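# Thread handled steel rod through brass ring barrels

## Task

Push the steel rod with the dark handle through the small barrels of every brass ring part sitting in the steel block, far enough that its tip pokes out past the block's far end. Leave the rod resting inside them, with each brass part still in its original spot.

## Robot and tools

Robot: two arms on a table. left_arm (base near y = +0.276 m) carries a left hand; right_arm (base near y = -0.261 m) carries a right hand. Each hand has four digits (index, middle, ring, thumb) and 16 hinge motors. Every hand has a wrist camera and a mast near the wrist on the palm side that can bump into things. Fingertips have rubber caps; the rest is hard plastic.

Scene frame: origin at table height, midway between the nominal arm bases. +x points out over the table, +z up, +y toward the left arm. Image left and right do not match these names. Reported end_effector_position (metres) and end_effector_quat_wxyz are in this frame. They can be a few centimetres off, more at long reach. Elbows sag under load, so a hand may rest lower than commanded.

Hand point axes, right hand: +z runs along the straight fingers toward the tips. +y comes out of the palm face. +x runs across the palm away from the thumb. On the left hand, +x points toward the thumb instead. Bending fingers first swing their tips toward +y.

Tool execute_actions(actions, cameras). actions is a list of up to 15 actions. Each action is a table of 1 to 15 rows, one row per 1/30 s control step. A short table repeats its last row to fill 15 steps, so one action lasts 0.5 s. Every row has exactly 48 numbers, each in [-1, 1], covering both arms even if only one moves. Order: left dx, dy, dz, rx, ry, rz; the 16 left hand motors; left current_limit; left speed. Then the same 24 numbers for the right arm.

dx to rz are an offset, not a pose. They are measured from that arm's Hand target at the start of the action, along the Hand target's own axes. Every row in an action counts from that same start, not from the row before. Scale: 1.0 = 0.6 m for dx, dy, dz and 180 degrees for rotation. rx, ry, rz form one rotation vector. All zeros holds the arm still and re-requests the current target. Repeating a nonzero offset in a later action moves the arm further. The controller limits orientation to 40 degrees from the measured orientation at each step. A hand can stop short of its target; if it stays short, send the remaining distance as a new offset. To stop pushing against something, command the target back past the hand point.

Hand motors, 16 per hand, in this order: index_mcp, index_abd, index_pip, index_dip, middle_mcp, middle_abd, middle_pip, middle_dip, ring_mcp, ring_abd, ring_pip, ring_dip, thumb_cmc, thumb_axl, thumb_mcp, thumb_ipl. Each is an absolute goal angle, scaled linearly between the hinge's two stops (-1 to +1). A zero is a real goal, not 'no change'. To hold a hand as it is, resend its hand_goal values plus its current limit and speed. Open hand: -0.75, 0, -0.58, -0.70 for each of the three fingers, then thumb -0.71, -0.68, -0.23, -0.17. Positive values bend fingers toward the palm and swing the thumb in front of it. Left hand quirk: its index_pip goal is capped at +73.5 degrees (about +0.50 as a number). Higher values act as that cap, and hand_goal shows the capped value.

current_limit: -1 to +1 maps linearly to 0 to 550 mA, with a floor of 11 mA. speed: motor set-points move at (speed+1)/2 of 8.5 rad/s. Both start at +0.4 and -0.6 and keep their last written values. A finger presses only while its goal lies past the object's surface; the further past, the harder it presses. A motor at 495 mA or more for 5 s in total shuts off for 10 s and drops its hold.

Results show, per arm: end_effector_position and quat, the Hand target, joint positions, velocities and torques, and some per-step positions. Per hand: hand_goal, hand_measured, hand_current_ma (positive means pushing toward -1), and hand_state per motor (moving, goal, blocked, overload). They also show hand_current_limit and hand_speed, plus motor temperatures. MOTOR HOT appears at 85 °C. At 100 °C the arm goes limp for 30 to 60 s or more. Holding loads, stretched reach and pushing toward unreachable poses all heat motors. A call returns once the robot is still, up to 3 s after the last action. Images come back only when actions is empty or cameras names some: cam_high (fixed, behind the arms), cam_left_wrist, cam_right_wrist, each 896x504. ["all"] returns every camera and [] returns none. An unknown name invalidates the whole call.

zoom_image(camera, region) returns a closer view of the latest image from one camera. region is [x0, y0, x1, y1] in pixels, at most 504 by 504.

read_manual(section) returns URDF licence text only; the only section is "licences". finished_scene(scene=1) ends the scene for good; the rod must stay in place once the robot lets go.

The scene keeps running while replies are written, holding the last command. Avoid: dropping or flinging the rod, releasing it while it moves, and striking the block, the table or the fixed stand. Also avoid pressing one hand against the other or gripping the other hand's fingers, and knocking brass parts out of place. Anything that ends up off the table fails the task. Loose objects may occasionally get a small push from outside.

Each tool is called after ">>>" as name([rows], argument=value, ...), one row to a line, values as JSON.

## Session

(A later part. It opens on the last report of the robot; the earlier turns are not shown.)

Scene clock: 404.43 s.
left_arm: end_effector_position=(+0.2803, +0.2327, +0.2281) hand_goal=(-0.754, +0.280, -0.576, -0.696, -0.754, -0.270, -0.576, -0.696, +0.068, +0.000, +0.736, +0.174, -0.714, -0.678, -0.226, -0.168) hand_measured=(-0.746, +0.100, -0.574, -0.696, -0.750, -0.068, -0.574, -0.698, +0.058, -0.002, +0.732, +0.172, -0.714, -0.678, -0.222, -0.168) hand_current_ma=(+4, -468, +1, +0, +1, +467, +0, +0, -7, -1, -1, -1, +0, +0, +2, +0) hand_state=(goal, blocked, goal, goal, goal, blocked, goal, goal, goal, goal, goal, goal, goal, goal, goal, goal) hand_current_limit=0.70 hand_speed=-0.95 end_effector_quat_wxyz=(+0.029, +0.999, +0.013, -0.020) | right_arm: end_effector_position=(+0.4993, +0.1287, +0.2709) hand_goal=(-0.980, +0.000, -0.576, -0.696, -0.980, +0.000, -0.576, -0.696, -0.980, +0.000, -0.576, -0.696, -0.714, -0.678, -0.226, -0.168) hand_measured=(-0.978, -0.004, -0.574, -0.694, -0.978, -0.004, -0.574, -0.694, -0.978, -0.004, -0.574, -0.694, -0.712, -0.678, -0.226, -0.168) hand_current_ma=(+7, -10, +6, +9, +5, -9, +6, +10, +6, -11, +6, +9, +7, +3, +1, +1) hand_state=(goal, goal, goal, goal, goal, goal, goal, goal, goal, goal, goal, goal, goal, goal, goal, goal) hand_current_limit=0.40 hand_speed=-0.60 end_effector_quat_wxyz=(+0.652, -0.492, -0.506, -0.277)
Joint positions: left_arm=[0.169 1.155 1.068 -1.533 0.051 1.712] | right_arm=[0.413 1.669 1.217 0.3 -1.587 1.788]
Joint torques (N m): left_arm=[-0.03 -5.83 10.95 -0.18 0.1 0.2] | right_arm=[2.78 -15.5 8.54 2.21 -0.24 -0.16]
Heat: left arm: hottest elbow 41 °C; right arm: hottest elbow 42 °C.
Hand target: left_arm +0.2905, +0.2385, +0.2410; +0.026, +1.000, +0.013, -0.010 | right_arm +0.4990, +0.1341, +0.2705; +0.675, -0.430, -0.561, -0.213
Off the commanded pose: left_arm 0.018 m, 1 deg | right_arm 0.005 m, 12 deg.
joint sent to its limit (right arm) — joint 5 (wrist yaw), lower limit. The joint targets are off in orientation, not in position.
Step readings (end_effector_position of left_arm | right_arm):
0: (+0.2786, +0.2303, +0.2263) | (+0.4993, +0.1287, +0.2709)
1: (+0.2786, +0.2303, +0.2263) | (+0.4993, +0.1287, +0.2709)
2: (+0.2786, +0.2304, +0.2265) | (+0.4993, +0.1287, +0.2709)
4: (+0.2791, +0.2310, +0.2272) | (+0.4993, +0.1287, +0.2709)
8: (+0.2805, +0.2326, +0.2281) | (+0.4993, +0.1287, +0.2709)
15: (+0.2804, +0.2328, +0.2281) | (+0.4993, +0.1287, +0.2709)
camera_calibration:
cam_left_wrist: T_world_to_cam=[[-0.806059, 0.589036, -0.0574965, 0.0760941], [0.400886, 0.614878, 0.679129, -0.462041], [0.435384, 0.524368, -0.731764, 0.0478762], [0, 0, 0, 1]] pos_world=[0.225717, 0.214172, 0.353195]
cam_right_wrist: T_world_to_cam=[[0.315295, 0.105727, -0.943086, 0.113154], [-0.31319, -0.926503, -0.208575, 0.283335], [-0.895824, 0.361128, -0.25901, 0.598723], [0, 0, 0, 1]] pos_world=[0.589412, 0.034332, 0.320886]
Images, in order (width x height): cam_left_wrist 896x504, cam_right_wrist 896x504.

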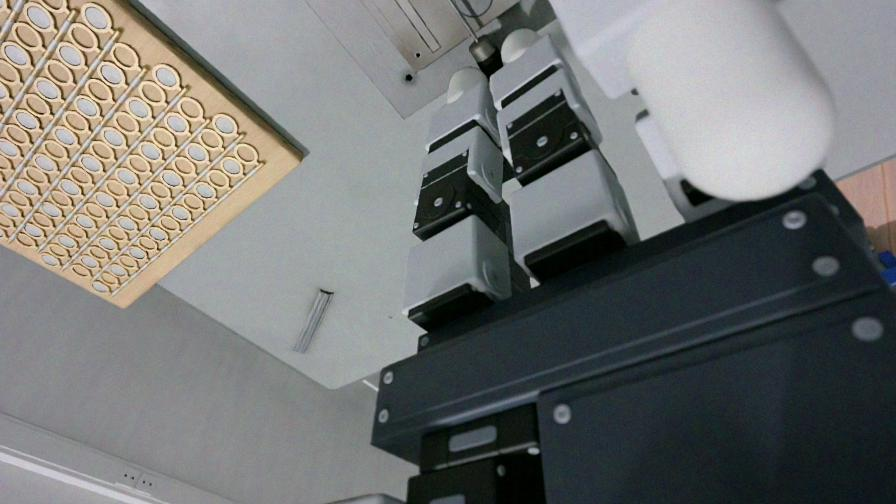

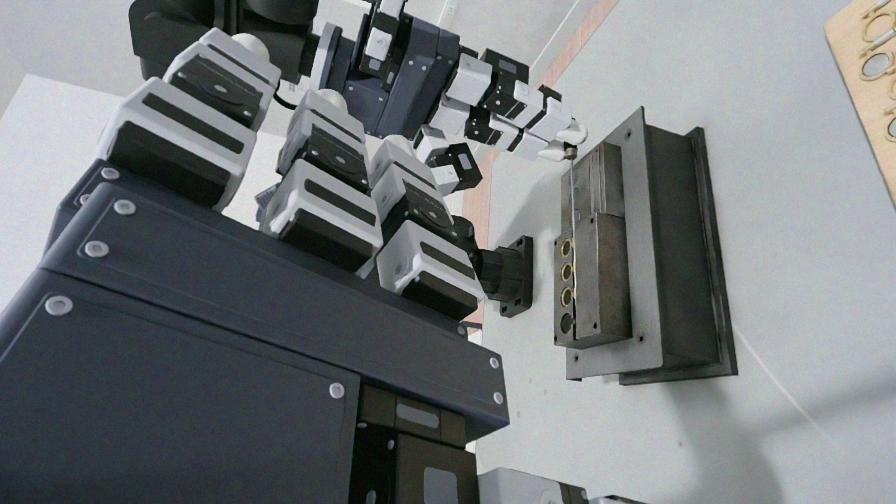

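>>> execute_actions([
  [[-0.0065,0.0265,0.0115,0,0,0,-0.754,0.28,-0.576,-0.696,-0.754,-0.27,-0.576,-0.696,0.068,0,0.737,0.174,-0.714,-0.678,-0.226,-0.168,0.7,-0.95,0,0,0,0,0,0,-0.98,0,-0.576,-0.696,-0.98,0,-0.576,-0.696,-0.98,0,-0.576,-0.696,-0.714,-0.678,-0.226,-0.168,0.4,-0.6]],
], cameras=["cam_left_wrist","cam_right_wrist"])

>>> zoom_image(camera="cam_right_wrist", region=[540, 110, 630, 200])

>>> zoom_image(camera="cam_left_wrist", region=[400, 0, 560, 120])

>>> zoom_image(camera="cam_right_wrist", region=[550, 220, 600, 345])

Scene clock: 406.30 s.
left_arm: end_effector_position=(+0.2810, +0.2241, +0.2279) hand_goal=(-0.754, +0.280, -0.576, -0.696, -0.754, -0.270, -0.576, -0.696, +0.068, +0.000, +0.736, +0.174, -0.714, -0.678, -0.226, -0.168) hand_measured=(-0.754, +0.100, -0.576, -0.696, -0.756, -0.068, -0.578, -0.698, +0.058, -0.002, +0.732, +0.172, -0.714, -0.678, -0.222, -0.168) hand_current_ma=(+0, -467, +0, +0, -1, +467, +0, +0, -7, -1, -1, -1, +0, +0, +2, +0) hand_state=(goal, blocked, goal, goal, goal, blocked, goal, goal, goal, goal, goal, goal, goal, goal, goal, goal) hand_current_limit=0.70 hand_speed=-0.95 end_effector_quat_wxyz=(+0.028, +0.999, +0.011, -0.021) | right_arm: end_effector_position=(+0.4993, +0.1287, +0.2709) hand_goal=(-0.980, +0.000, -0.576, -0.696, -0.980, +0.000, -0.576, -0.696, -0.980, +0.000, -0.576, -0.696, -0.714, -0.678, -0.226, -0.168) hand_measured=(-0.978, -0.004, -0.574, -0.694, -0.978, -0.004, -0.574, -0.694, -0.978, -0.004, -0.574, -0.694, -0.712, -0.678, -0.226, -0.168) hand_current_ma=(+7, -10, +6, +9, +5, -9, +6, +10, +6, -11, +6, +9, +7, +3, +1, +1) hand_state=(goal, goal, goal, goal, goal, goal, goal, goal, goal, goal, goal, goal, goal, goal, goal, goal) hand_current_limit=0.40 hand_speed=-0.60 end_effector_quat_wxyz=(+0.652, -0.492, -0.506, -0.277)
Joint positions: left_arm=[0.139 1.155 1.068 -1.533 0.049 1.687] | right_arm=[0.413 1.669 1.217 0.3 -1.587 1.788]
Joint torques (N m): left_arm=[-1.55 -7.47 8.91 0.25 0.19 0.04] | right_arm=[3.25 -16.85 8.31 2.61 -0.27 -0.1]
Heat: left arm: hottest elbow 41 °C; right arm: hottest elbow 42 °C.
Hand target: left_arm +0.2869, +0.2221, +0.2350; +0.026, +1.000, +0.013, -0.010 | right_arm +0.4990, +0.1341, +0.2705; +0.675, -0.430, -0.561, -0.213
Off the commanded pose: left_arm 0.009 m, 1 deg | right_arm 0.005 m, 12 deg.
joint sent to its limit (right arm) — joint 5 (wrist yaw), lower limit. The joint targets are off in orientation, not in position.
Step readings (end_effector_position of left_arm | right_arm):
0: (+0.2803, +0.2327, +0.2281) | (+0.4993, +0.1287, +0.2709)
1: (+0.2803, +0.2327, +0.2281) | (+0.4993, +0.1287, +0.2709)
2: (+0.2802, +0.2326, +0.2281) | (+0.4993, +0.1287, +0.2709)
4: (+0.2803, +0.2311, +0.2281) | (+0.4993, +0.1287, +0.2709)
8: (+0.2803, +0.2260, +0.2279) | (+0.4993, +0.1287, +0.2709)
15: (+0.2808, +0.2240, +0.2279) | (+0.4993, +0.1287, +0.2709)
camera_calibration:
cam_left_wrist: T_world_to_cam=[[-0.803861, 0.592275, -0.0549426, 0.0797952], [0.40433, 0.611839, 0.679831, -0.45728], [0.436263, 0.524274, -0.731308, 0.0516039], [0, 0, 0, 1]] pos_world=[0.226524, 0.205467, 0.352996]
cam_right_wrist: T_world_to_cam=[[0.315295, 0.105727, -0.943086, 0.113154], [-0.31319, -0.926503, -0.208575, 0.283335], [-0.895824, 0.361128, -0.25901, 0.598723], [0, 0, 0, 1]] pos_world=[0.589412, 0.034332, 0.320886]
Images, in order (width x height): cam_left_wrist 896x504, cam_right_wrist 896x504.

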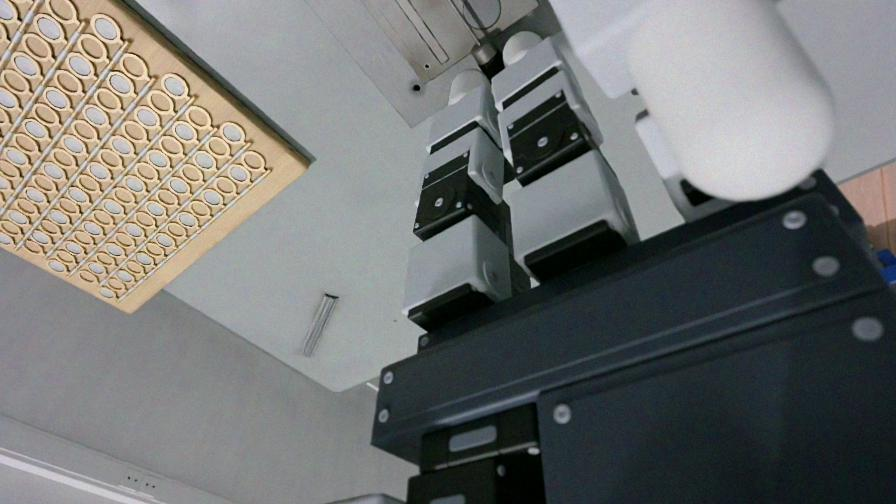

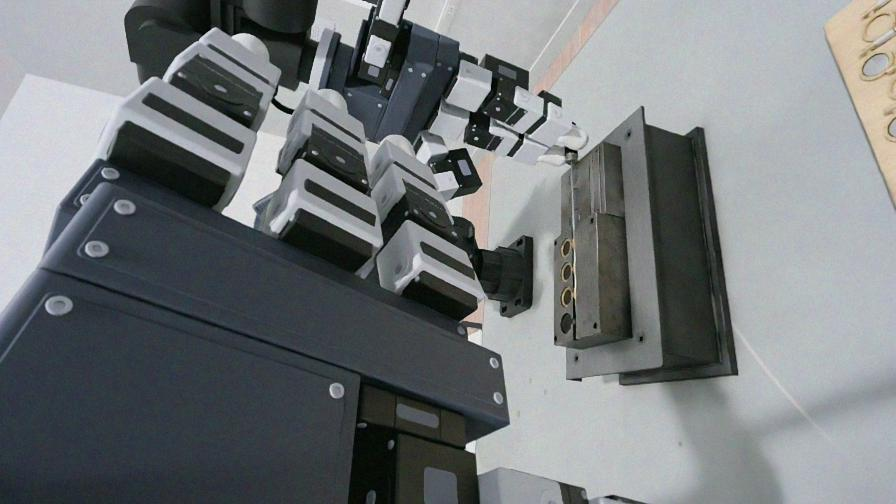

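Scaled by 5.600 from the camera's 896x504 image, which has a finer 1280x720 frame.

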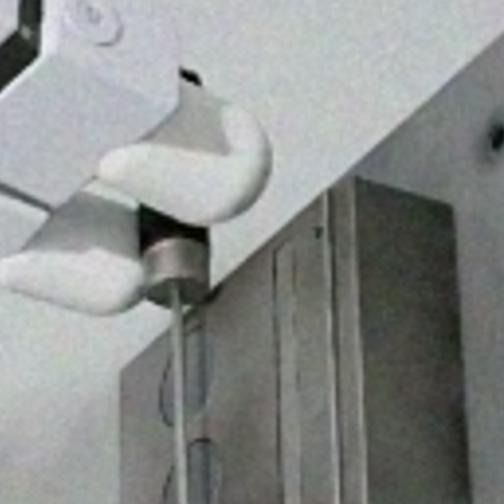

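Scaled by 3.150 from the camera's 896x504 image, which has a finer 1280x720 frame.

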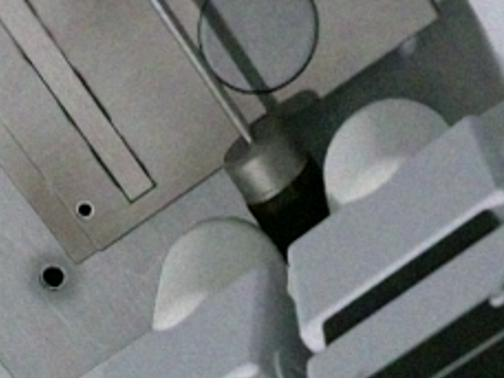

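Scaled by 4.032 from the camera's 896x504 image, which has a finer 1280x720 frame.

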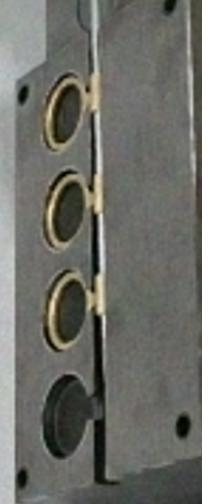

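>>> execute_actions([
  [[-0.002,0.01,0.001,0,0,0,-0.754,0.28,-0.576,-0.696,-0.754,-0.27,-0.576,-0.696,0.068,0,0.737,0.174,-0.714,-0.678,-0.226,-0.168,0.7,-0.95,0,0,0,0,0,0,-0.98,0,-0.576,-0.696,-0.98,0,-0.576,-0.696,-0.98,0,-0.576,-0.696,-0.714,-0.678,-0.226,-0.168,0.4,-0.6]],
], cameras=["cam_left_wrist","cam_right_wrist"])

>>> zoom_image(camera="cam_right_wrist", region=[540, 110, 630, 200])

>>> zoom_image(camera="cam_left_wrist", region=[400, 0, 560, 120])

>>> zoom_image(camera="cam_right_wrist", region=[560, 290, 590, 345])

Scene clock: 407.80 s.
left_arm: end_effector_position=(+0.2815, +0.2185, +0.2277) hand_goal=(-0.754, +0.280, -0.576, -0.696, -0.754, -0.270, -0.576, -0.696, +0.068, +0.000, +0.736, +0.174, -0.714, -0.678, -0.226, -0.168) hand_measured=(-0.754, +0.100, -0.576, -0.696, -0.758, -0.068, -0.578, -0.698, +0.058, -0.002, +0.732, +0.172, -0.714, -0.678, -0.222, -0.168) hand_current_ma=(+0, -468, +0, +0, -1, +467, +0, +0, -7, -1, -1, -1, +0, +0, +2, +0) hand_state=(goal, blocked, goal, goal, goal, blocked, goal, goal, goal, goal, goal, goal, goal, goal, goal, goal) hand_current_limit=0.70 hand_speed=-0.95 end_effector_quat_wxyz=(+0.027, +0.999, +0.011, -0.022) | right_arm: end_effector_position=(+0.4993, +0.1287, +0.2709) hand_goal=(-0.980, +0.000, -0.576, -0.696, -0.980, +0.000, -0.576, -0.696, -0.980, +0.000, -0.576, -0.696, -0.714, -0.678, -0.226, -0.168) hand_measured=(-0.978, -0.004, -0.574, -0.694, -0.978, -0.004, -0.574, -0.694, -0.978, -0.004, -0.574, -0.694, -0.712, -0.678, -0.226, -0.168) hand_current_ma=(+7, -10, +6, +9, +5, -9, +6, +10, +6, -11, +6, +9, +7, +3, +1, +1) hand_state=(goal, goal, goal, goal, goal, goal, goal, goal, goal, goal, goal, goal, goal, goal, goal, goal) hand_current_limit=0.40 hand_speed=-0.60 end_effector_quat_wxyz=(+0.652, -0.492, -0.506, -0.277)
Joint positions: left_arm=[0.12 1.155 1.068 -1.533 0.049 1.667] | right_arm=[0.413 1.669 1.217 0.3 -1.587 1.788]
Joint torques (N m): left_arm=[-1.44 -7.65 8.69 0.38 0.21 -0.06] | right_arm=[2.96 -15.44 8.42 2.39 -0.2 -0.08]
Heat: left arm: hottest elbow 41 °C; right arm: hottest elbow 42 °C.
Hand target: left_arm +0.2858, +0.2160, +0.2347; +0.026, +1.000, +0.012, -0.010 | right_arm +0.4990, +0.1341, +0.2705; +0.675, -0.430, -0.561, -0.213
Off the commanded pose: left_arm 0.009 m, 1 deg | right_arm 0.005 m, 12 deg.
joint sent to its limit (right arm) — joint 5 (wrist yaw), lower limit. The joint targets are off in orientation, not in position.
Step readings (end_effector_position of left_arm | right_arm):
0: (+0.2810, +0.2241, +0.2279) | (+0.4993, +0.1287, +0.2709)
1: (+0.2810, +0.2241, +0.2279) | (+0.4993, +0.1287, +0.2709)
2: (+0.2811, +0.2239, +0.2279) | (+0.4993, +0.1287, +0.2709)
4: (+0.2812, +0.2226, +0.2278) | (+0.4993, +0.1287, +0.2709)
8: (+0.2812, +0.2192, +0.2278) | (+0.4993, +0.1287, +0.2709)
15: (+0.2814, +0.2185, +0.2278) | (+0.4993, +0.1287, +0.2709)
camera_calibration:
cam_left_wrist: T_world_to_cam=[[-0.804101, 0.592097, -0.0533124, 0.0833074], [0.404909, 0.611128, 0.680126, -0.45404], [0.435281, 0.525303, -0.731154, 0.0542307], [0, 0, 0, 1]] pos_world=[0.227227, 0.199663, 0.352897]
cam_right_wrist: T_world_to_cam=[[0.315295, 0.105727, -0.943086, 0.113154], [-0.31319, -0.926503, -0.208575, 0.283335], [-0.895824, 0.361128, -0.25901, 0.598723], [0, 0, 0, 1]] pos_world=[0.589412, 0.034332, 0.320886]
Images, in order (width x height): cam_left_wrist 896x504, cam_right_wrist 896x504.

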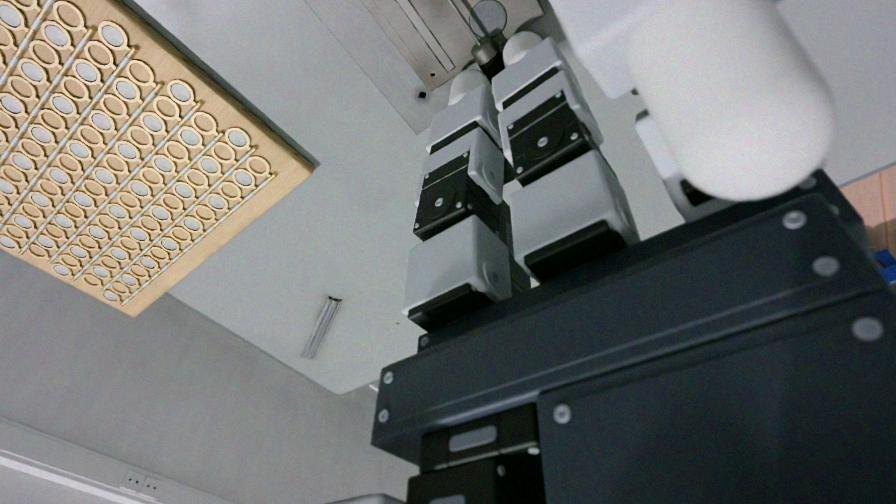

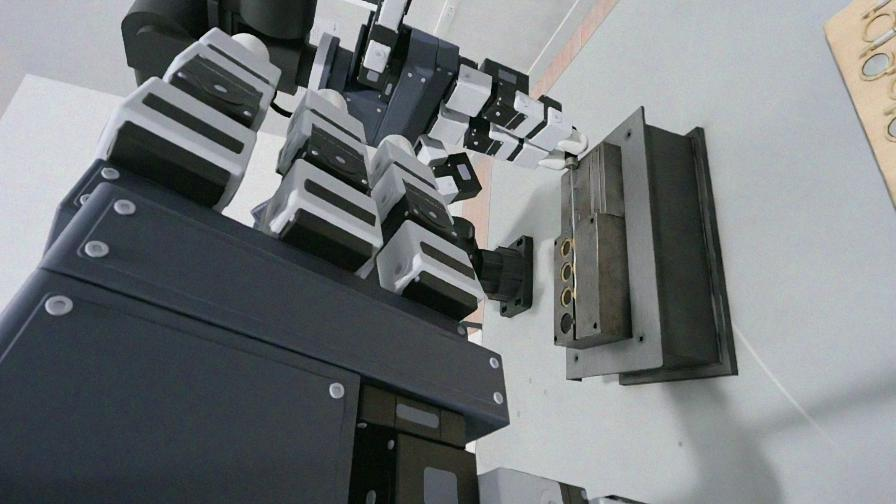

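Scaled by 5.600 from the camera's 896x504 image, which has a finer 1280x720 frame.

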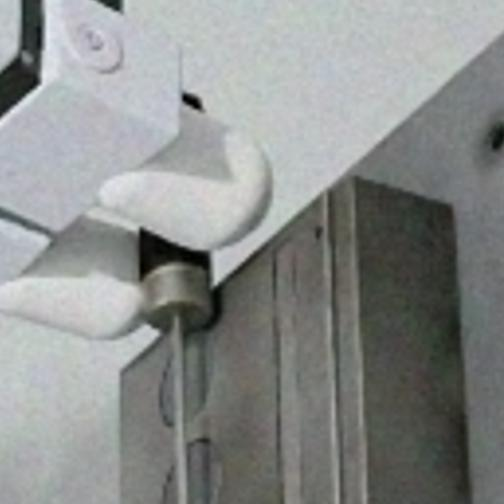

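Scaled by 3.150 from the camera's 896x504 image, which has a finer 1280x720 frame.

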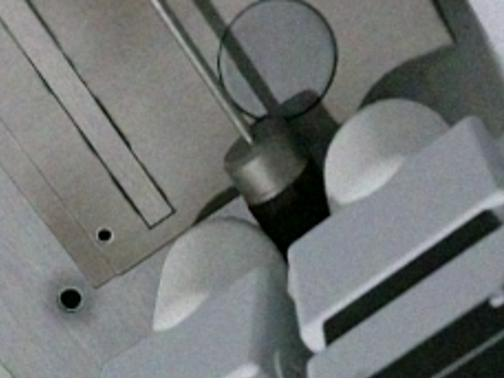

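Scaled by 9.164 from the camera's 896x504 image, which has a finer 1280x720 frame.

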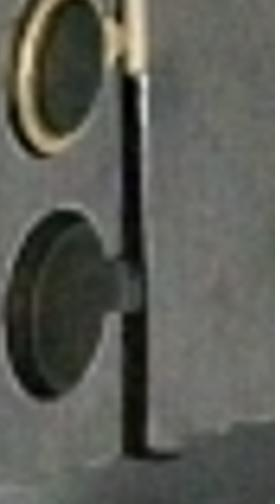

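>>> execute_actions([
  [[-0.004,0.0105,0.008,0,0,0,-0.754,0.28,-0.576,-0.696,-0.754,-0.27,-0.576,-0.696,0.068,0,0.737,0.174,-0.714,-0.678,-0.226,-0.168,0.7,-0.95,0,0,0,0,0,0,-0.98,0,-0.576,-0.696,-0.98,0,-0.576,-0.696,-0.98,0,-0.576,-0.696,-0.714,-0.678,-0.226,-0.168,0.4,-0.6]],
], cameras=["cam_left_wrist","cam_right_wrist"])

>>> zoom_image(camera="cam_right_wrist", region=[540, 110, 630, 200])

>>> zoom_image(camera="cam_right_wrist", region=[550, 220, 600, 355])

>>> zoom_image(camera="cam_right_wrist", region=[560, 300, 590, 355])

Scene clock: 409.50 s.
left_arm: end_effector_position=(+0.2828, +0.2117, +0.2290) hand_goal=(-0.754, +0.280, -0.576, -0.696, -0.754, -0.270, -0.576, -0.696, +0.068, +0.000, +0.736, +0.174, -0.714, -0.678, -0.226, -0.168) hand_measured=(-0.754, +0.100, -0.576, -0.696, -0.758, -0.068, -0.578, -0.698, +0.058, -0.002, +0.732, +0.172, -0.714, -0.678, -0.222, -0.168) hand_current_ma=(+0, -467, +0, +0, -1, +467, +0, +0, -7, -1, -1, -1, +0, +0, +2, +0) hand_state=(goal, blocked, goal, goal, goal, blocked, goal, goal, goal, goal, goal, goal, goal, goal, goal, goal) hand_current_limit=0.70 hand_speed=-0.95 end_effector_quat_wxyz=(+0.026, +0.999, +0.010, -0.017) | right_arm: end_effector_position=(+0.4993, +0.1287, +0.2709) hand_goal=(-0.980, +0.000, -0.576, -0.696, -0.980, +0.000, -0.576, -0.696, -0.980, +0.000, -0.576, -0.696, -0.714, -0.678, -0.226, -0.168) hand_measured=(-0.978, -0.004, -0.574, -0.694, -0.978, -0.004, -0.574, -0.694, -0.978, -0.004, -0.574, -0.694, -0.712, -0.678, -0.226, -0.168) hand_current_ma=(+7, -10, +6, +9, +5, -9, +6, +10, +6, -11, +6, +9, +7, +3, +1, +1) hand_state=(goal, goal, goal, goal, goal, goal, goal, goal, goal, goal, goal, goal, goal, goal, goal, goal) hand_current_limit=0.40 hand_speed=-0.60 end_effector_quat_wxyz=(+0.652, -0.492, -0.506, -0.277)
Joint positions: left_arm=[0.097 1.15 1.068 -1.527 0.049 1.648] | right_arm=[0.413 1.669 1.217 0.3 -1.587 1.788]
Joint torques (N m): left_arm=[-1.49 -7.77 7.45 0.38 0.26 0] | right_arm=[3.49 -15.09 8.46 2.3 -0.24 -0.12]
Heat: left arm: hottest elbow 41 °C; right arm: hottest elbow 42 °C.
Hand target: left_arm +0.2836, +0.2095, +0.2303; +0.026, +1.000, +0.013, -0.010 | right_arm +0.4990, +0.1341, +0.2705; +0.675, -0.430, -0.561, -0.213
Off the commanded pose: left_arm 0.003 m, 1 deg | right_arm 0.005 m, 12 deg.
joint sent to its limit (right arm) — joint 5 (wrist yaw), lower limit. The joint targets are off in orientation, not in position.
Step readings (end_effector_position of left_arm | right_arm):
0: (+0.2816, +0.2185, +0.2277) | (+0.4993, +0.1287, +0.2709)
1: (+0.2816, +0.2185, +0.2277) | (+0.4993, +0.1287, +0.2709)
2: (+0.2819, +0.2183, +0.2279) | (+0.4993, +0.1287, +0.2709)
4: (+0.2824, +0.2167, +0.2280) | (+0.4993, +0.1287, +0.2709)
8: (+0.2823, +0.2126, +0.2286) | (+0.4993, +0.1287, +0.2709)
15: (+0.2827, +0.2116, +0.2290) | (+0.4993, +0.1287, +0.2709)
camera_calibration:
cam_left_wrist: T_world_to_cam=[[-0.801754, 0.594677, -0.0595756, 0.0886165], [0.400555, 0.608651, 0.684909, -0.45061], [0.44356, 0.525265, -0.726189, 0.0546531], [0, 0, 0, 1]] pos_world=[0.227301, 0.192858, 0.353595]
cam_right_wrist: T_world_to_cam=[[0.315295, 0.105727, -0.943086, 0.113154], [-0.31319, -0.926503, -0.208575, 0.283335], [-0.895824, 0.361128, -0.25901, 0.598723], [0, 0, 0, 1]] pos_world=[0.589412, 0.034332, 0.320886]
Images, in order (width x height): cam_left_wrist 896x504, cam_right_wrist 896x504.

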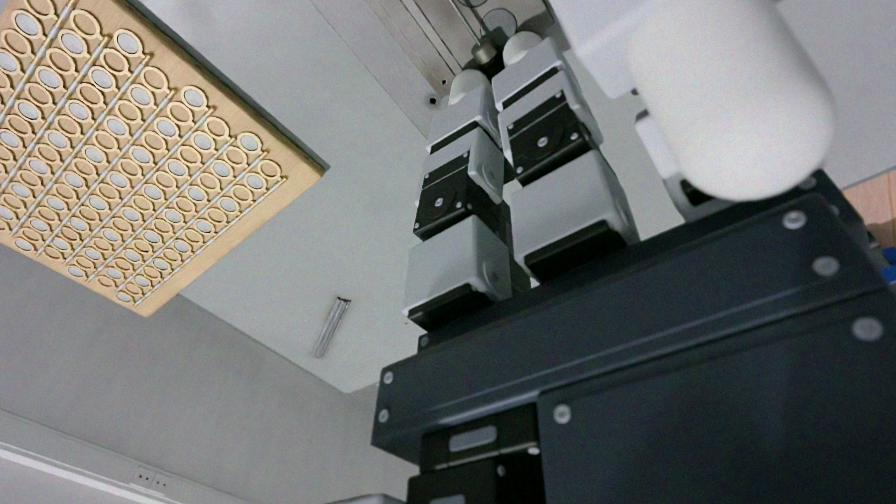

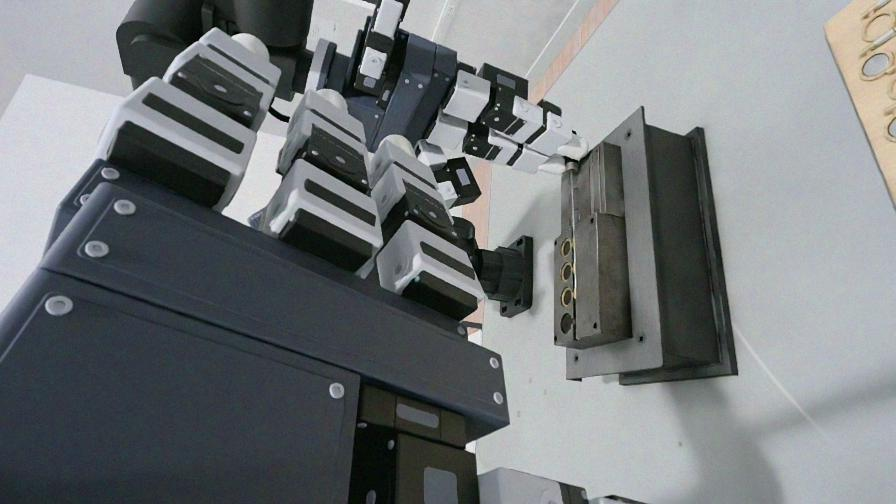

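Scaled by 5.600 from the camera's 896x504 image, which has a finer 1280x720 frame.

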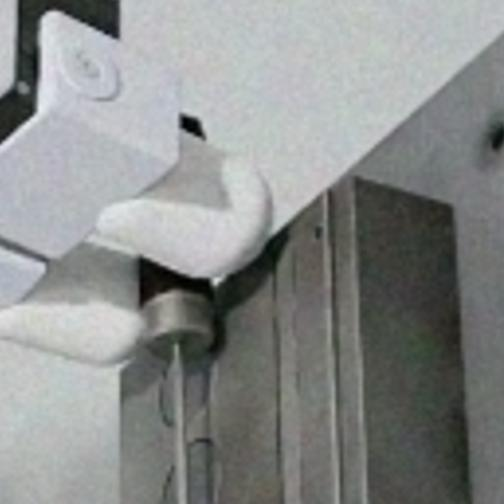

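Scaled by 3.733 from the camera's 896x504 image, which has a finer 1280x720 frame.

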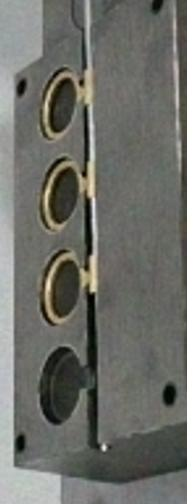

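Scaled by 9.164 from the camera's 896x504 image, which has a finer 1280x720 frame.

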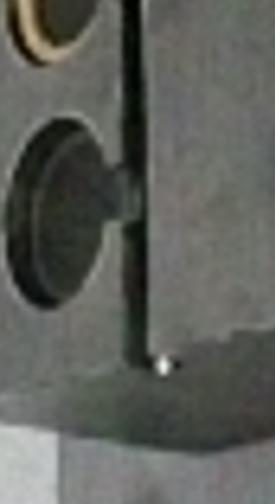

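>>> execute_actions(actions=[], cameras=["cam_high"])

>>> zoom_image(camera="cam_high", region=[460, 170, 700, 305])

Scene clock: 410.00 s.
left_arm: end_effector_position=(+0.2828, +0.2117, +0.2290) hand_goal=(-0.754, +0.280, -0.576, -0.696, -0.754, -0.270, -0.576, -0.696, +0.068, +0.000, +0.736, +0.174, -0.714, -0.678, -0.226, -0.168) hand_measured=(-0.754, +0.100, -0.576, -0.696, -0.758, -0.068, -0.578, -0.698, +0.058, -0.002, +0.732, +0.172, -0.714, -0.678, -0.222, -0.168) hand_current_ma=(+0, -467, +0, +0, -1, +467, +0, +0, -7, -1, -1, -1, +0, +0, +2, +0) hand_state=(goal, blocked, goal, goal, goal, blocked, goal, goal, goal, goal, goal, goal, goal, goal, goal, goal) hand_current_limit=0.70 hand_speed=-0.95 end_effector_quat_wxyz=(+0.026, +0.999, +0.010, -0.017) | right_arm: end_effector_position=(+0.4993, +0.1287, +0.2709) hand_goal=(-0.980, +0.000, -0.576, -0.696, -0.980, +0.000, -0.576, -0.696, -0.980, +0.000, -0.576, -0.696, -0.714, -0.678, -0.226, -0.168) hand_measured=(-0.978, -0.004, -0.574, -0.694, -0.978, -0.004, -0.574, -0.694, -0.978, -0.004, -0.574, -0.694, -0.712, -0.678, -0.226, -0.168) hand_current_ma=(+7, -10, +6, +9, +5, -9, +6, +10, +6, -11, +6, +9, +7, +3, +1, +1) hand_state=(goal, goal, goal, goal, goal, goal, goal, goal, goal, goal, goal, goal, goal, goal, goal, goal) hand_current_limit=0.40 hand_speed=-0.60 end_effector_quat_wxyz=(+0.652, -0.492, -0.506, -0.277)
Joint positions: left_arm=[0.097 1.15 1.068 -1.527 0.049 1.647] | right_arm=[0.413 1.669 1.217 0.3 -1.587 1.788]
Joint velocities: within noise
Joint torques (N m): left_arm=[-1.32 -7.24 7.31 0.65 0.24 -0.03] | right_arm=[2.32 -15.44 8.5 2.13 -0.24 -0.08]
Motor temperatures (°C): left_arm=[29 33 41 24 29 25] | right_arm=[31 30 42 26 23 27]
Heat: left arm: hottest elbow 41 °C; right arm: hottest elbow 42 °C.
Hand target: left_arm +0.2836, +0.2095, +0.2303; +0.026, +1.000, +0.013, -0.010 | right_arm +0.4990, +0.1341, +0.2705; +0.675, -0.430, -0.561, -0.213
Off the commanded pose: left_arm 0.003 m, 1 deg | right_arm 0.005 m, 12 deg.
Images, in order (width x height): cam_high 896x504.

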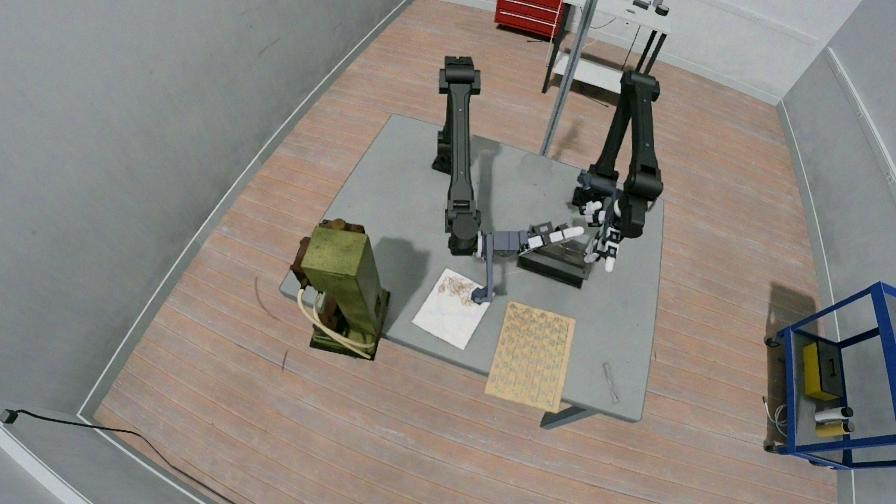

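Scaled by 2.100 from the camera's 896x504 image, which has a finer 1280x720 frame.

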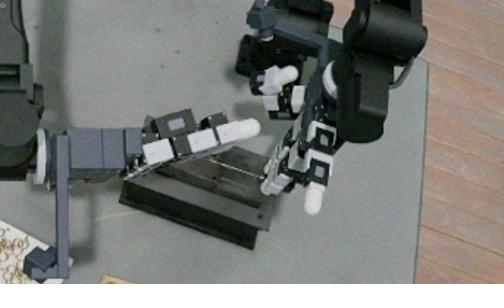

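>>> execute_actions([
  [[-0.002,0.0117,0.003,0,0,0,-0.754,0.28,-0.576,-0.696,-0.754,-0.27,-0.576,-0.696,0.068,0,0.737,0.174,-0.714,-0.678,-0.226,-0.168,0.7,-0.95,0,0,0,0,0,0,-0.98,0,-0.576,-0.696,-0.98,0,-0.576,-0.696,-0.98,0,-0.576,-0.696,-0.714,-0.678,-0.226,-0.168,0.4,-0.6]],
], cameras=["cam_high","cam_right_wrist"])

>>> zoom_image(camera="cam_right_wrist", region=[540, 110, 630, 200])

>>> zoom_image(camera="cam_right_wrist", region=[550, 220, 600, 355])

>>> zoom_image(camera="cam_right_wrist", region=[560, 310, 600, 360])

Scene clock: 411.63 s.
left_arm: end_effector_position=(+0.2821, +0.2047, +0.2279) hand_goal=(-0.754, +0.280, -0.576, -0.696, -0.754, -0.270, -0.576, -0.696, +0.068, +0.000, +0.736, +0.174, -0.714, -0.678, -0.226, -0.168) hand_measured=(-0.754, +0.100, -0.576, -0.696, -0.756, -0.068, -0.578, -0.698, +0.058, -0.002, +0.732, +0.172, -0.714, -0.678, -0.222, -0.168) hand_current_ma=(+0, -467, +0, +0, -1, +467, +0, +0, -7, -1, -1, -1, +0, +0, +2, +0) hand_state=(goal, blocked, goal, goal, goal, blocked, goal, goal, goal, goal, goal, goal, goal, goal, goal, goal) hand_current_limit=0.70 hand_speed=-0.95 end_effector_quat_wxyz=(+0.026, +0.999, +0.010, -0.017) | right_arm: end_effector_position=(+0.4993, +0.1287, +0.2709) hand_goal=(-0.980, +0.000, -0.576, -0.696, -0.980, +0.000, -0.576, -0.696, -0.980, +0.000, -0.576, -0.696, -0.714, -0.678, -0.226, -0.168) hand_measured=(-0.978, -0.004, -0.574, -0.694, -0.978, -0.004, -0.574, -0.694, -0.978, -0.004, -0.574, -0.694, -0.712, -0.678, -0.226, -0.168) hand_current_ma=(+7, -10, +6, +9, +5, -9, +6, +10, +6, -11, +6, +9, +7, +3, +1, +1) hand_state=(goal, goal, goal, goal, goal, goal, goal, goal, goal, goal, goal, goal, goal, goal, goal, goal) hand_current_limit=0.40 hand_speed=-0.60 end_effector_quat_wxyz=(+0.652, -0.492, -0.506, -0.277)
Joint positions: left_arm=[0.074 1.146 1.062 -1.523 0.049 1.624] | right_arm=[0.413 1.669 1.217 0.3 -1.587 1.788]
Joint torques (N m): left_arm=[-1.55 -7.41 7.25 0.5 0.26 -0.07] | right_arm=[3.31 -15.85 8.53 2.32 -0.31 -0.12]
Heat: left arm: hottest elbow 41 °C; right arm: hottest elbow 42 °C.
Hand target: left_arm +0.2826, +0.2025, +0.2290; +0.026, +1.000, +0.013, -0.010 | right_arm +0.4990, +0.1341, +0.2705; +0.675, -0.430, -0.561, -0.213
Off the commanded pose: left_arm 0.003 m, 1 deg | right_arm 0.005 m, 12 deg.
joint sent to its limit (right arm) — joint 5 (wrist yaw), lower limit. The joint targets are off in orientation, not in position.
Step readings (end_effector_position of left_arm | right_arm):
0: (+0.2828, +0.2117, +0.2290) | (+0.4993, +0.1287, +0.2709)
1: (+0.2828, +0.2116, +0.2291) | (+0.4993, +0.1287, +0.2709)
2: (+0.2828, +0.2112, +0.2291) | (+0.4993, +0.1287, +0.2709)
4: (+0.2829, +0.2097, +0.2289) | (+0.4993, +0.1287, +0.2709)
8: (+0.2817, +0.2056, +0.2279) | (+0.4993, +0.1287, +0.2709)
15: (+0.2820, +0.2047, +0.2279) | (+0.4993, +0.1287, +0.2709)
camera_calibration:
cam_right_wrist: T_world_to_cam=[[0.315295, 0.105727, -0.943086, 0.113154], [-0.31319, -0.926503, -0.208575, 0.283335], [-0.895824, 0.361128, -0.25901, 0.598723], [0, 0, 0, 1]] pos_world=[0.589412, 0.034332, 0.320886]
Images, in order (width x height): cam_high 896x504, cam_right_wrist 896x504.

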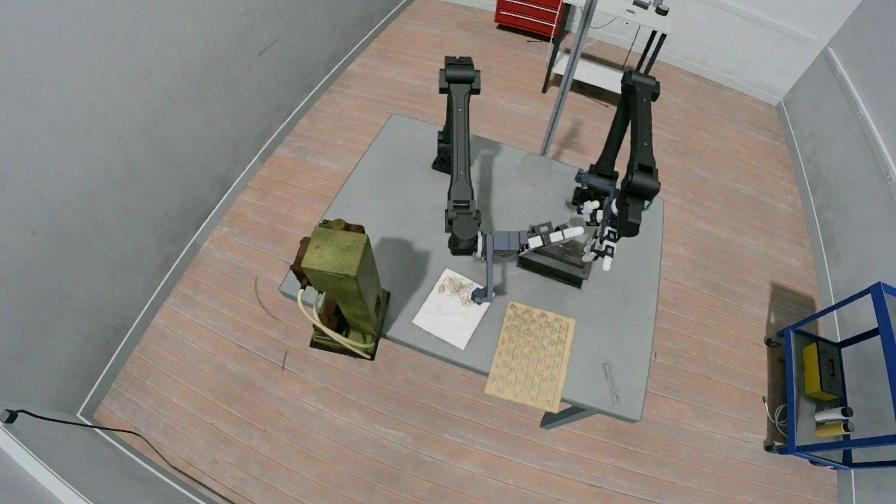

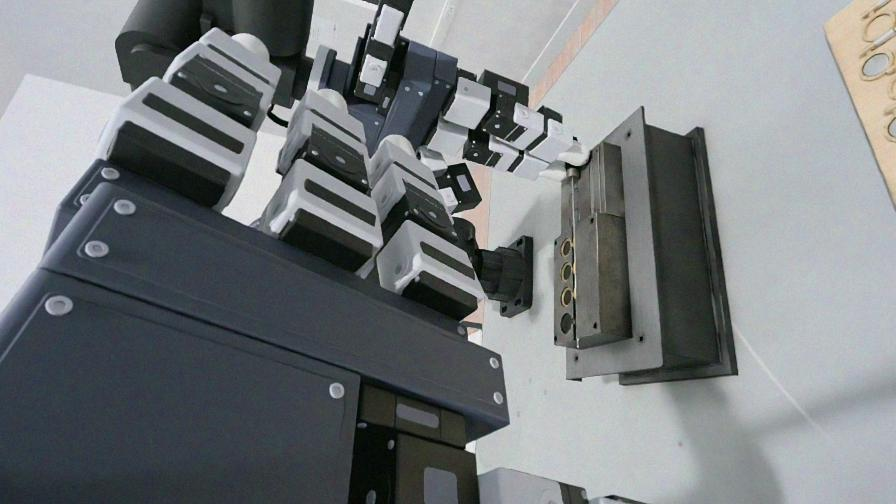

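Scaled by 5.600 from the camera's 896x504 image, which has a finer 1280x720 frame.

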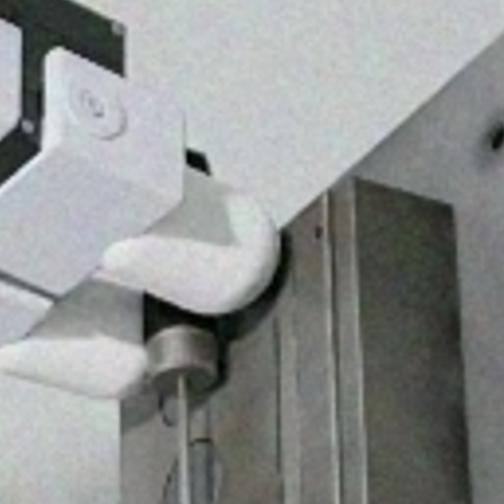

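Scaled by 3.733 from the camera's 896x504 image, which has a finer 1280x720 frame.

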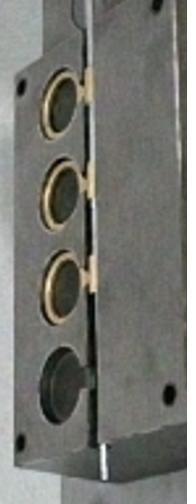

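Scaled by 10.080 from the camera's 896x504 image, which has a finer 1280x720 frame.

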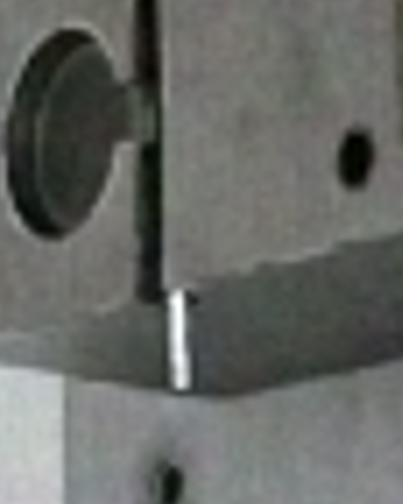

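>>> zoom_image(camera="cam_right_wrist", region=[552, 225, 592, 305])

>>> zoom_image(camera="cam_high", region=[530, 225, 620, 275])

Scaled by 6.300 from the camera's 896x504 image, which has a finer 1280x720 frame.

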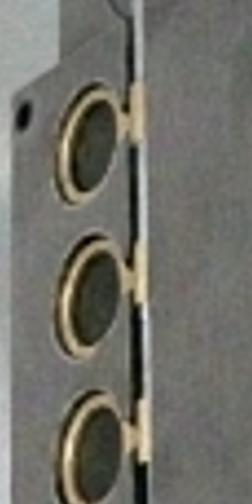

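Scaled by 5.600 from the camera's 896x504 image, which has a finer 1280x720 frame.

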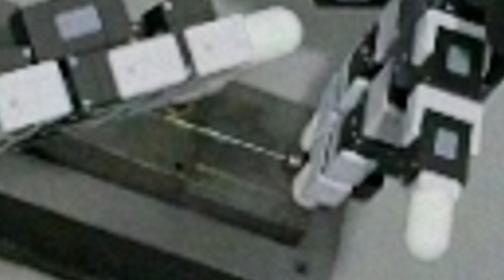

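>>> execute_actions([
  [[-0.001,0.0092,0.003,0,0,0,-0.754,0.28,-0.576,-0.696,-0.754,-0.27,-0.576,-0.696,0.068,0,0.737,0.174,-0.714,-0.678,-0.226,-0.168,0.7,-0.95,0,0,0,0,0,0,-0.98,0,-0.576,-0.696,-0.98,0,-0.576,-0.696,-0.98,0,-0.576,-0.696,-0.714,-0.678,-0.226,-0.168,0.4,-0.6]],
], cameras=["cam_left_wrist","cam_right_wrist"])

>>> zoom_image(camera="cam_right_wrist", region=[540, 120, 630, 210])

>>> zoom_image(camera="cam_right_wrist", region=[550, 220, 600, 365])

>>> zoom_image(camera="cam_left_wrist", region=[400, 0, 560, 120])

Scene clock: 415.00 s.
left_arm: end_effector_position=(+0.2822, +0.1994, +0.2274) hand_goal=(-0.754, +0.280, -0.576, -0.696, -0.754, -0.270, -0.576, -0.696, +0.068, +0.000, +0.736, +0.174, -0.714, -0.678, -0.226, -0.168) hand_measured=(-0.754, +0.100, -0.576, -0.696, -0.758, -0.068, -0.578, -0.698, +0.058, -0.002, +0.732, +0.172, -0.714, -0.678, -0.222, -0.168) hand_current_ma=(+0, -467, +0, +0, -2, +467, -1, +0, -7, -1, -1, -1, +0, +0, +2, +0) hand_state=(goal, blocked, goal, goal, goal, blocked, goal, goal, goal, goal, goal, goal, goal, goal, goal, goal) hand_current_limit=0.70 hand_speed=-0.95 end_effector_quat_wxyz=(+0.025, +1.000, +0.011, -0.015) | right_arm: end_effector_position=(+0.4993, +0.1287, +0.2709) hand_goal=(-0.980, +0.000, -0.576, -0.696, -0.980, +0.000, -0.576, -0.696, -0.980, +0.000, -0.576, -0.696, -0.714, -0.678, -0.226, -0.168) hand_measured=(-0.978, -0.004, -0.574, -0.694, -0.978, -0.004, -0.574, -0.694, -0.978, -0.004, -0.574, -0.694, -0.712, -0.678, -0.226, -0.168) hand_current_ma=(+7, -10, +6, +9, +5, -9, +6, +10, +6, -11, +6, +9, +7, +3, +1, +1) hand_state=(goal, goal, goal, goal, goal, goal, goal, goal, goal, goal, goal, goal, goal, goal, goal, goal) hand_current_limit=0.40 hand_speed=-0.60 end_effector_quat_wxyz=(+0.652, -0.492, -0.506, -0.277)
Joint positions: left_arm=[0.057 1.143 1.059 -1.519 0.049 1.606] | right_arm=[0.413 1.669 1.217 0.3 -1.587 1.788]
Joint torques (N m): left_arm=[-1.49 -7.71 7.3 0.43 0.27 -0.07] | right_arm=[3.37 -15.09 8.4 2.26 -0.26 -0.1]
Heat: left arm: hottest elbow 41 °C; right arm: hottest elbow 42 °C.
Hand target: left_arm +0.2820, +0.1968, +0.2274; +0.026, +1.000, +0.013, -0.010 | right_arm +0.4990, +0.1341, +0.2705; +0.675, -0.430, -0.561, -0.213
Off the commanded pose: left_arm 0.003 m, 1 deg | right_arm 0.005 m, 12 deg.
joint sent to its limit (right arm) — joint 5 (wrist yaw), lower limit. The joint targets are off in orientation, not in position.
Step readings (end_effector_position of left_arm | right_arm):
0: (+0.2822, +0.2047, +0.2279) | (+0.4993, +0.1287, +0.2709)
1: (+0.2822, +0.2046, +0.2279) | (+0.4993, +0.1287, +0.2709)
2: (+0.2823, +0.2045, +0.2279) | (+0.4993, +0.1287, +0.2709)
4: (+0.2822, +0.2033, +0.2275) | (+0.4993, +0.1287, +0.2709)
8: (+0.2818, +0.2003, +0.2275) | (+0.4993, +0.1287, +0.2709)
15: (+0.2821, +0.1994, +0.2274) | (+0.4993, +0.1287, +0.2709)
camera_calibration:
cam_left_wrist: T_world_to_cam=[[-0.802397, 0.5936, -0.0616395, 0.0962003], [0.397227, 0.608304, 0.687151, -0.441334], [0.445388, 0.526883, -0.723895, 0.0588498], [0, 0, 0, 1]] pos_world=[0.226289, 0.180354, 0.351794]
cam_right_wrist: T_world_to_cam=[[0.315295, 0.105727, -0.943086, 0.113154], [-0.31319, -0.926503, -0.208575, 0.283335], [-0.895824, 0.361128, -0.25901, 0.598723], [0, 0, 0, 1]] pos_world=[0.589412, 0.034332, 0.320886]
Images, in order (width x height): cam_left_wrist 896x504, cam_right_wrist 896x504.

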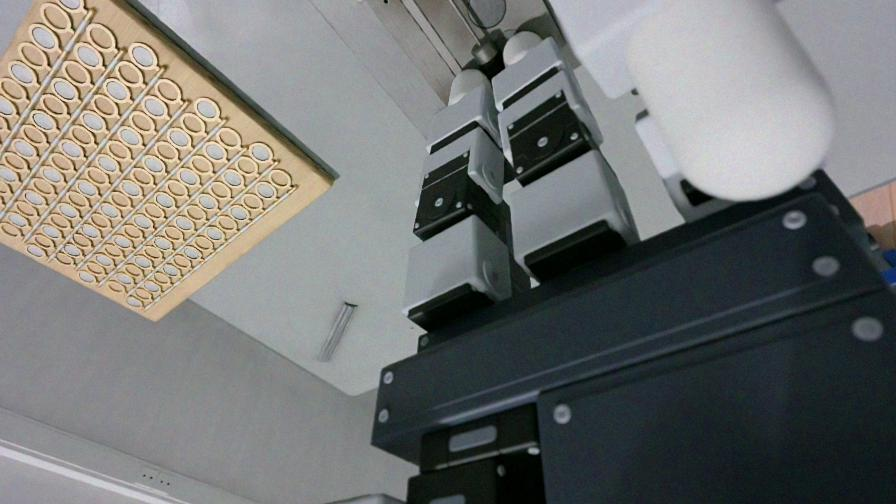

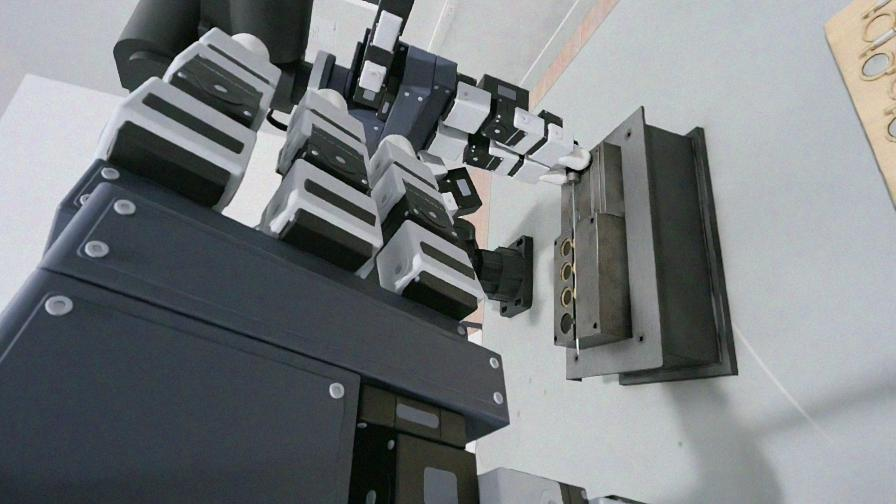

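Scaled by 5.600 from the camera's 896x504 image, which has a finer 1280x720 frame.

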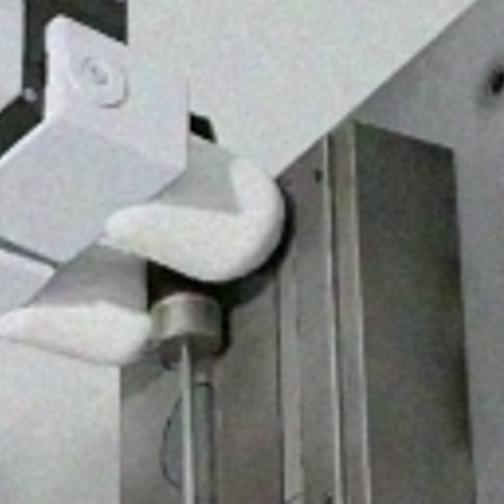

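Scaled by 3.476 from the camera's 896x504 image, which has a finer 1280x720 frame.

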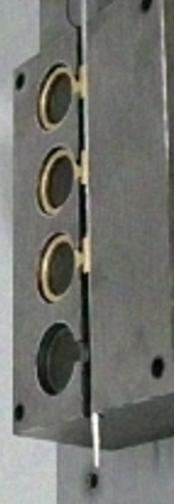

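Scaled by 3.150 from the camera's 896x504 image, which has a finer 1280x720 frame.

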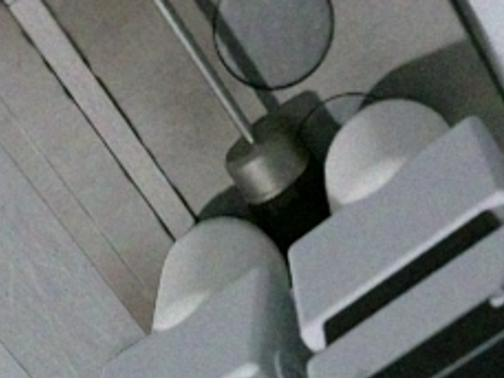

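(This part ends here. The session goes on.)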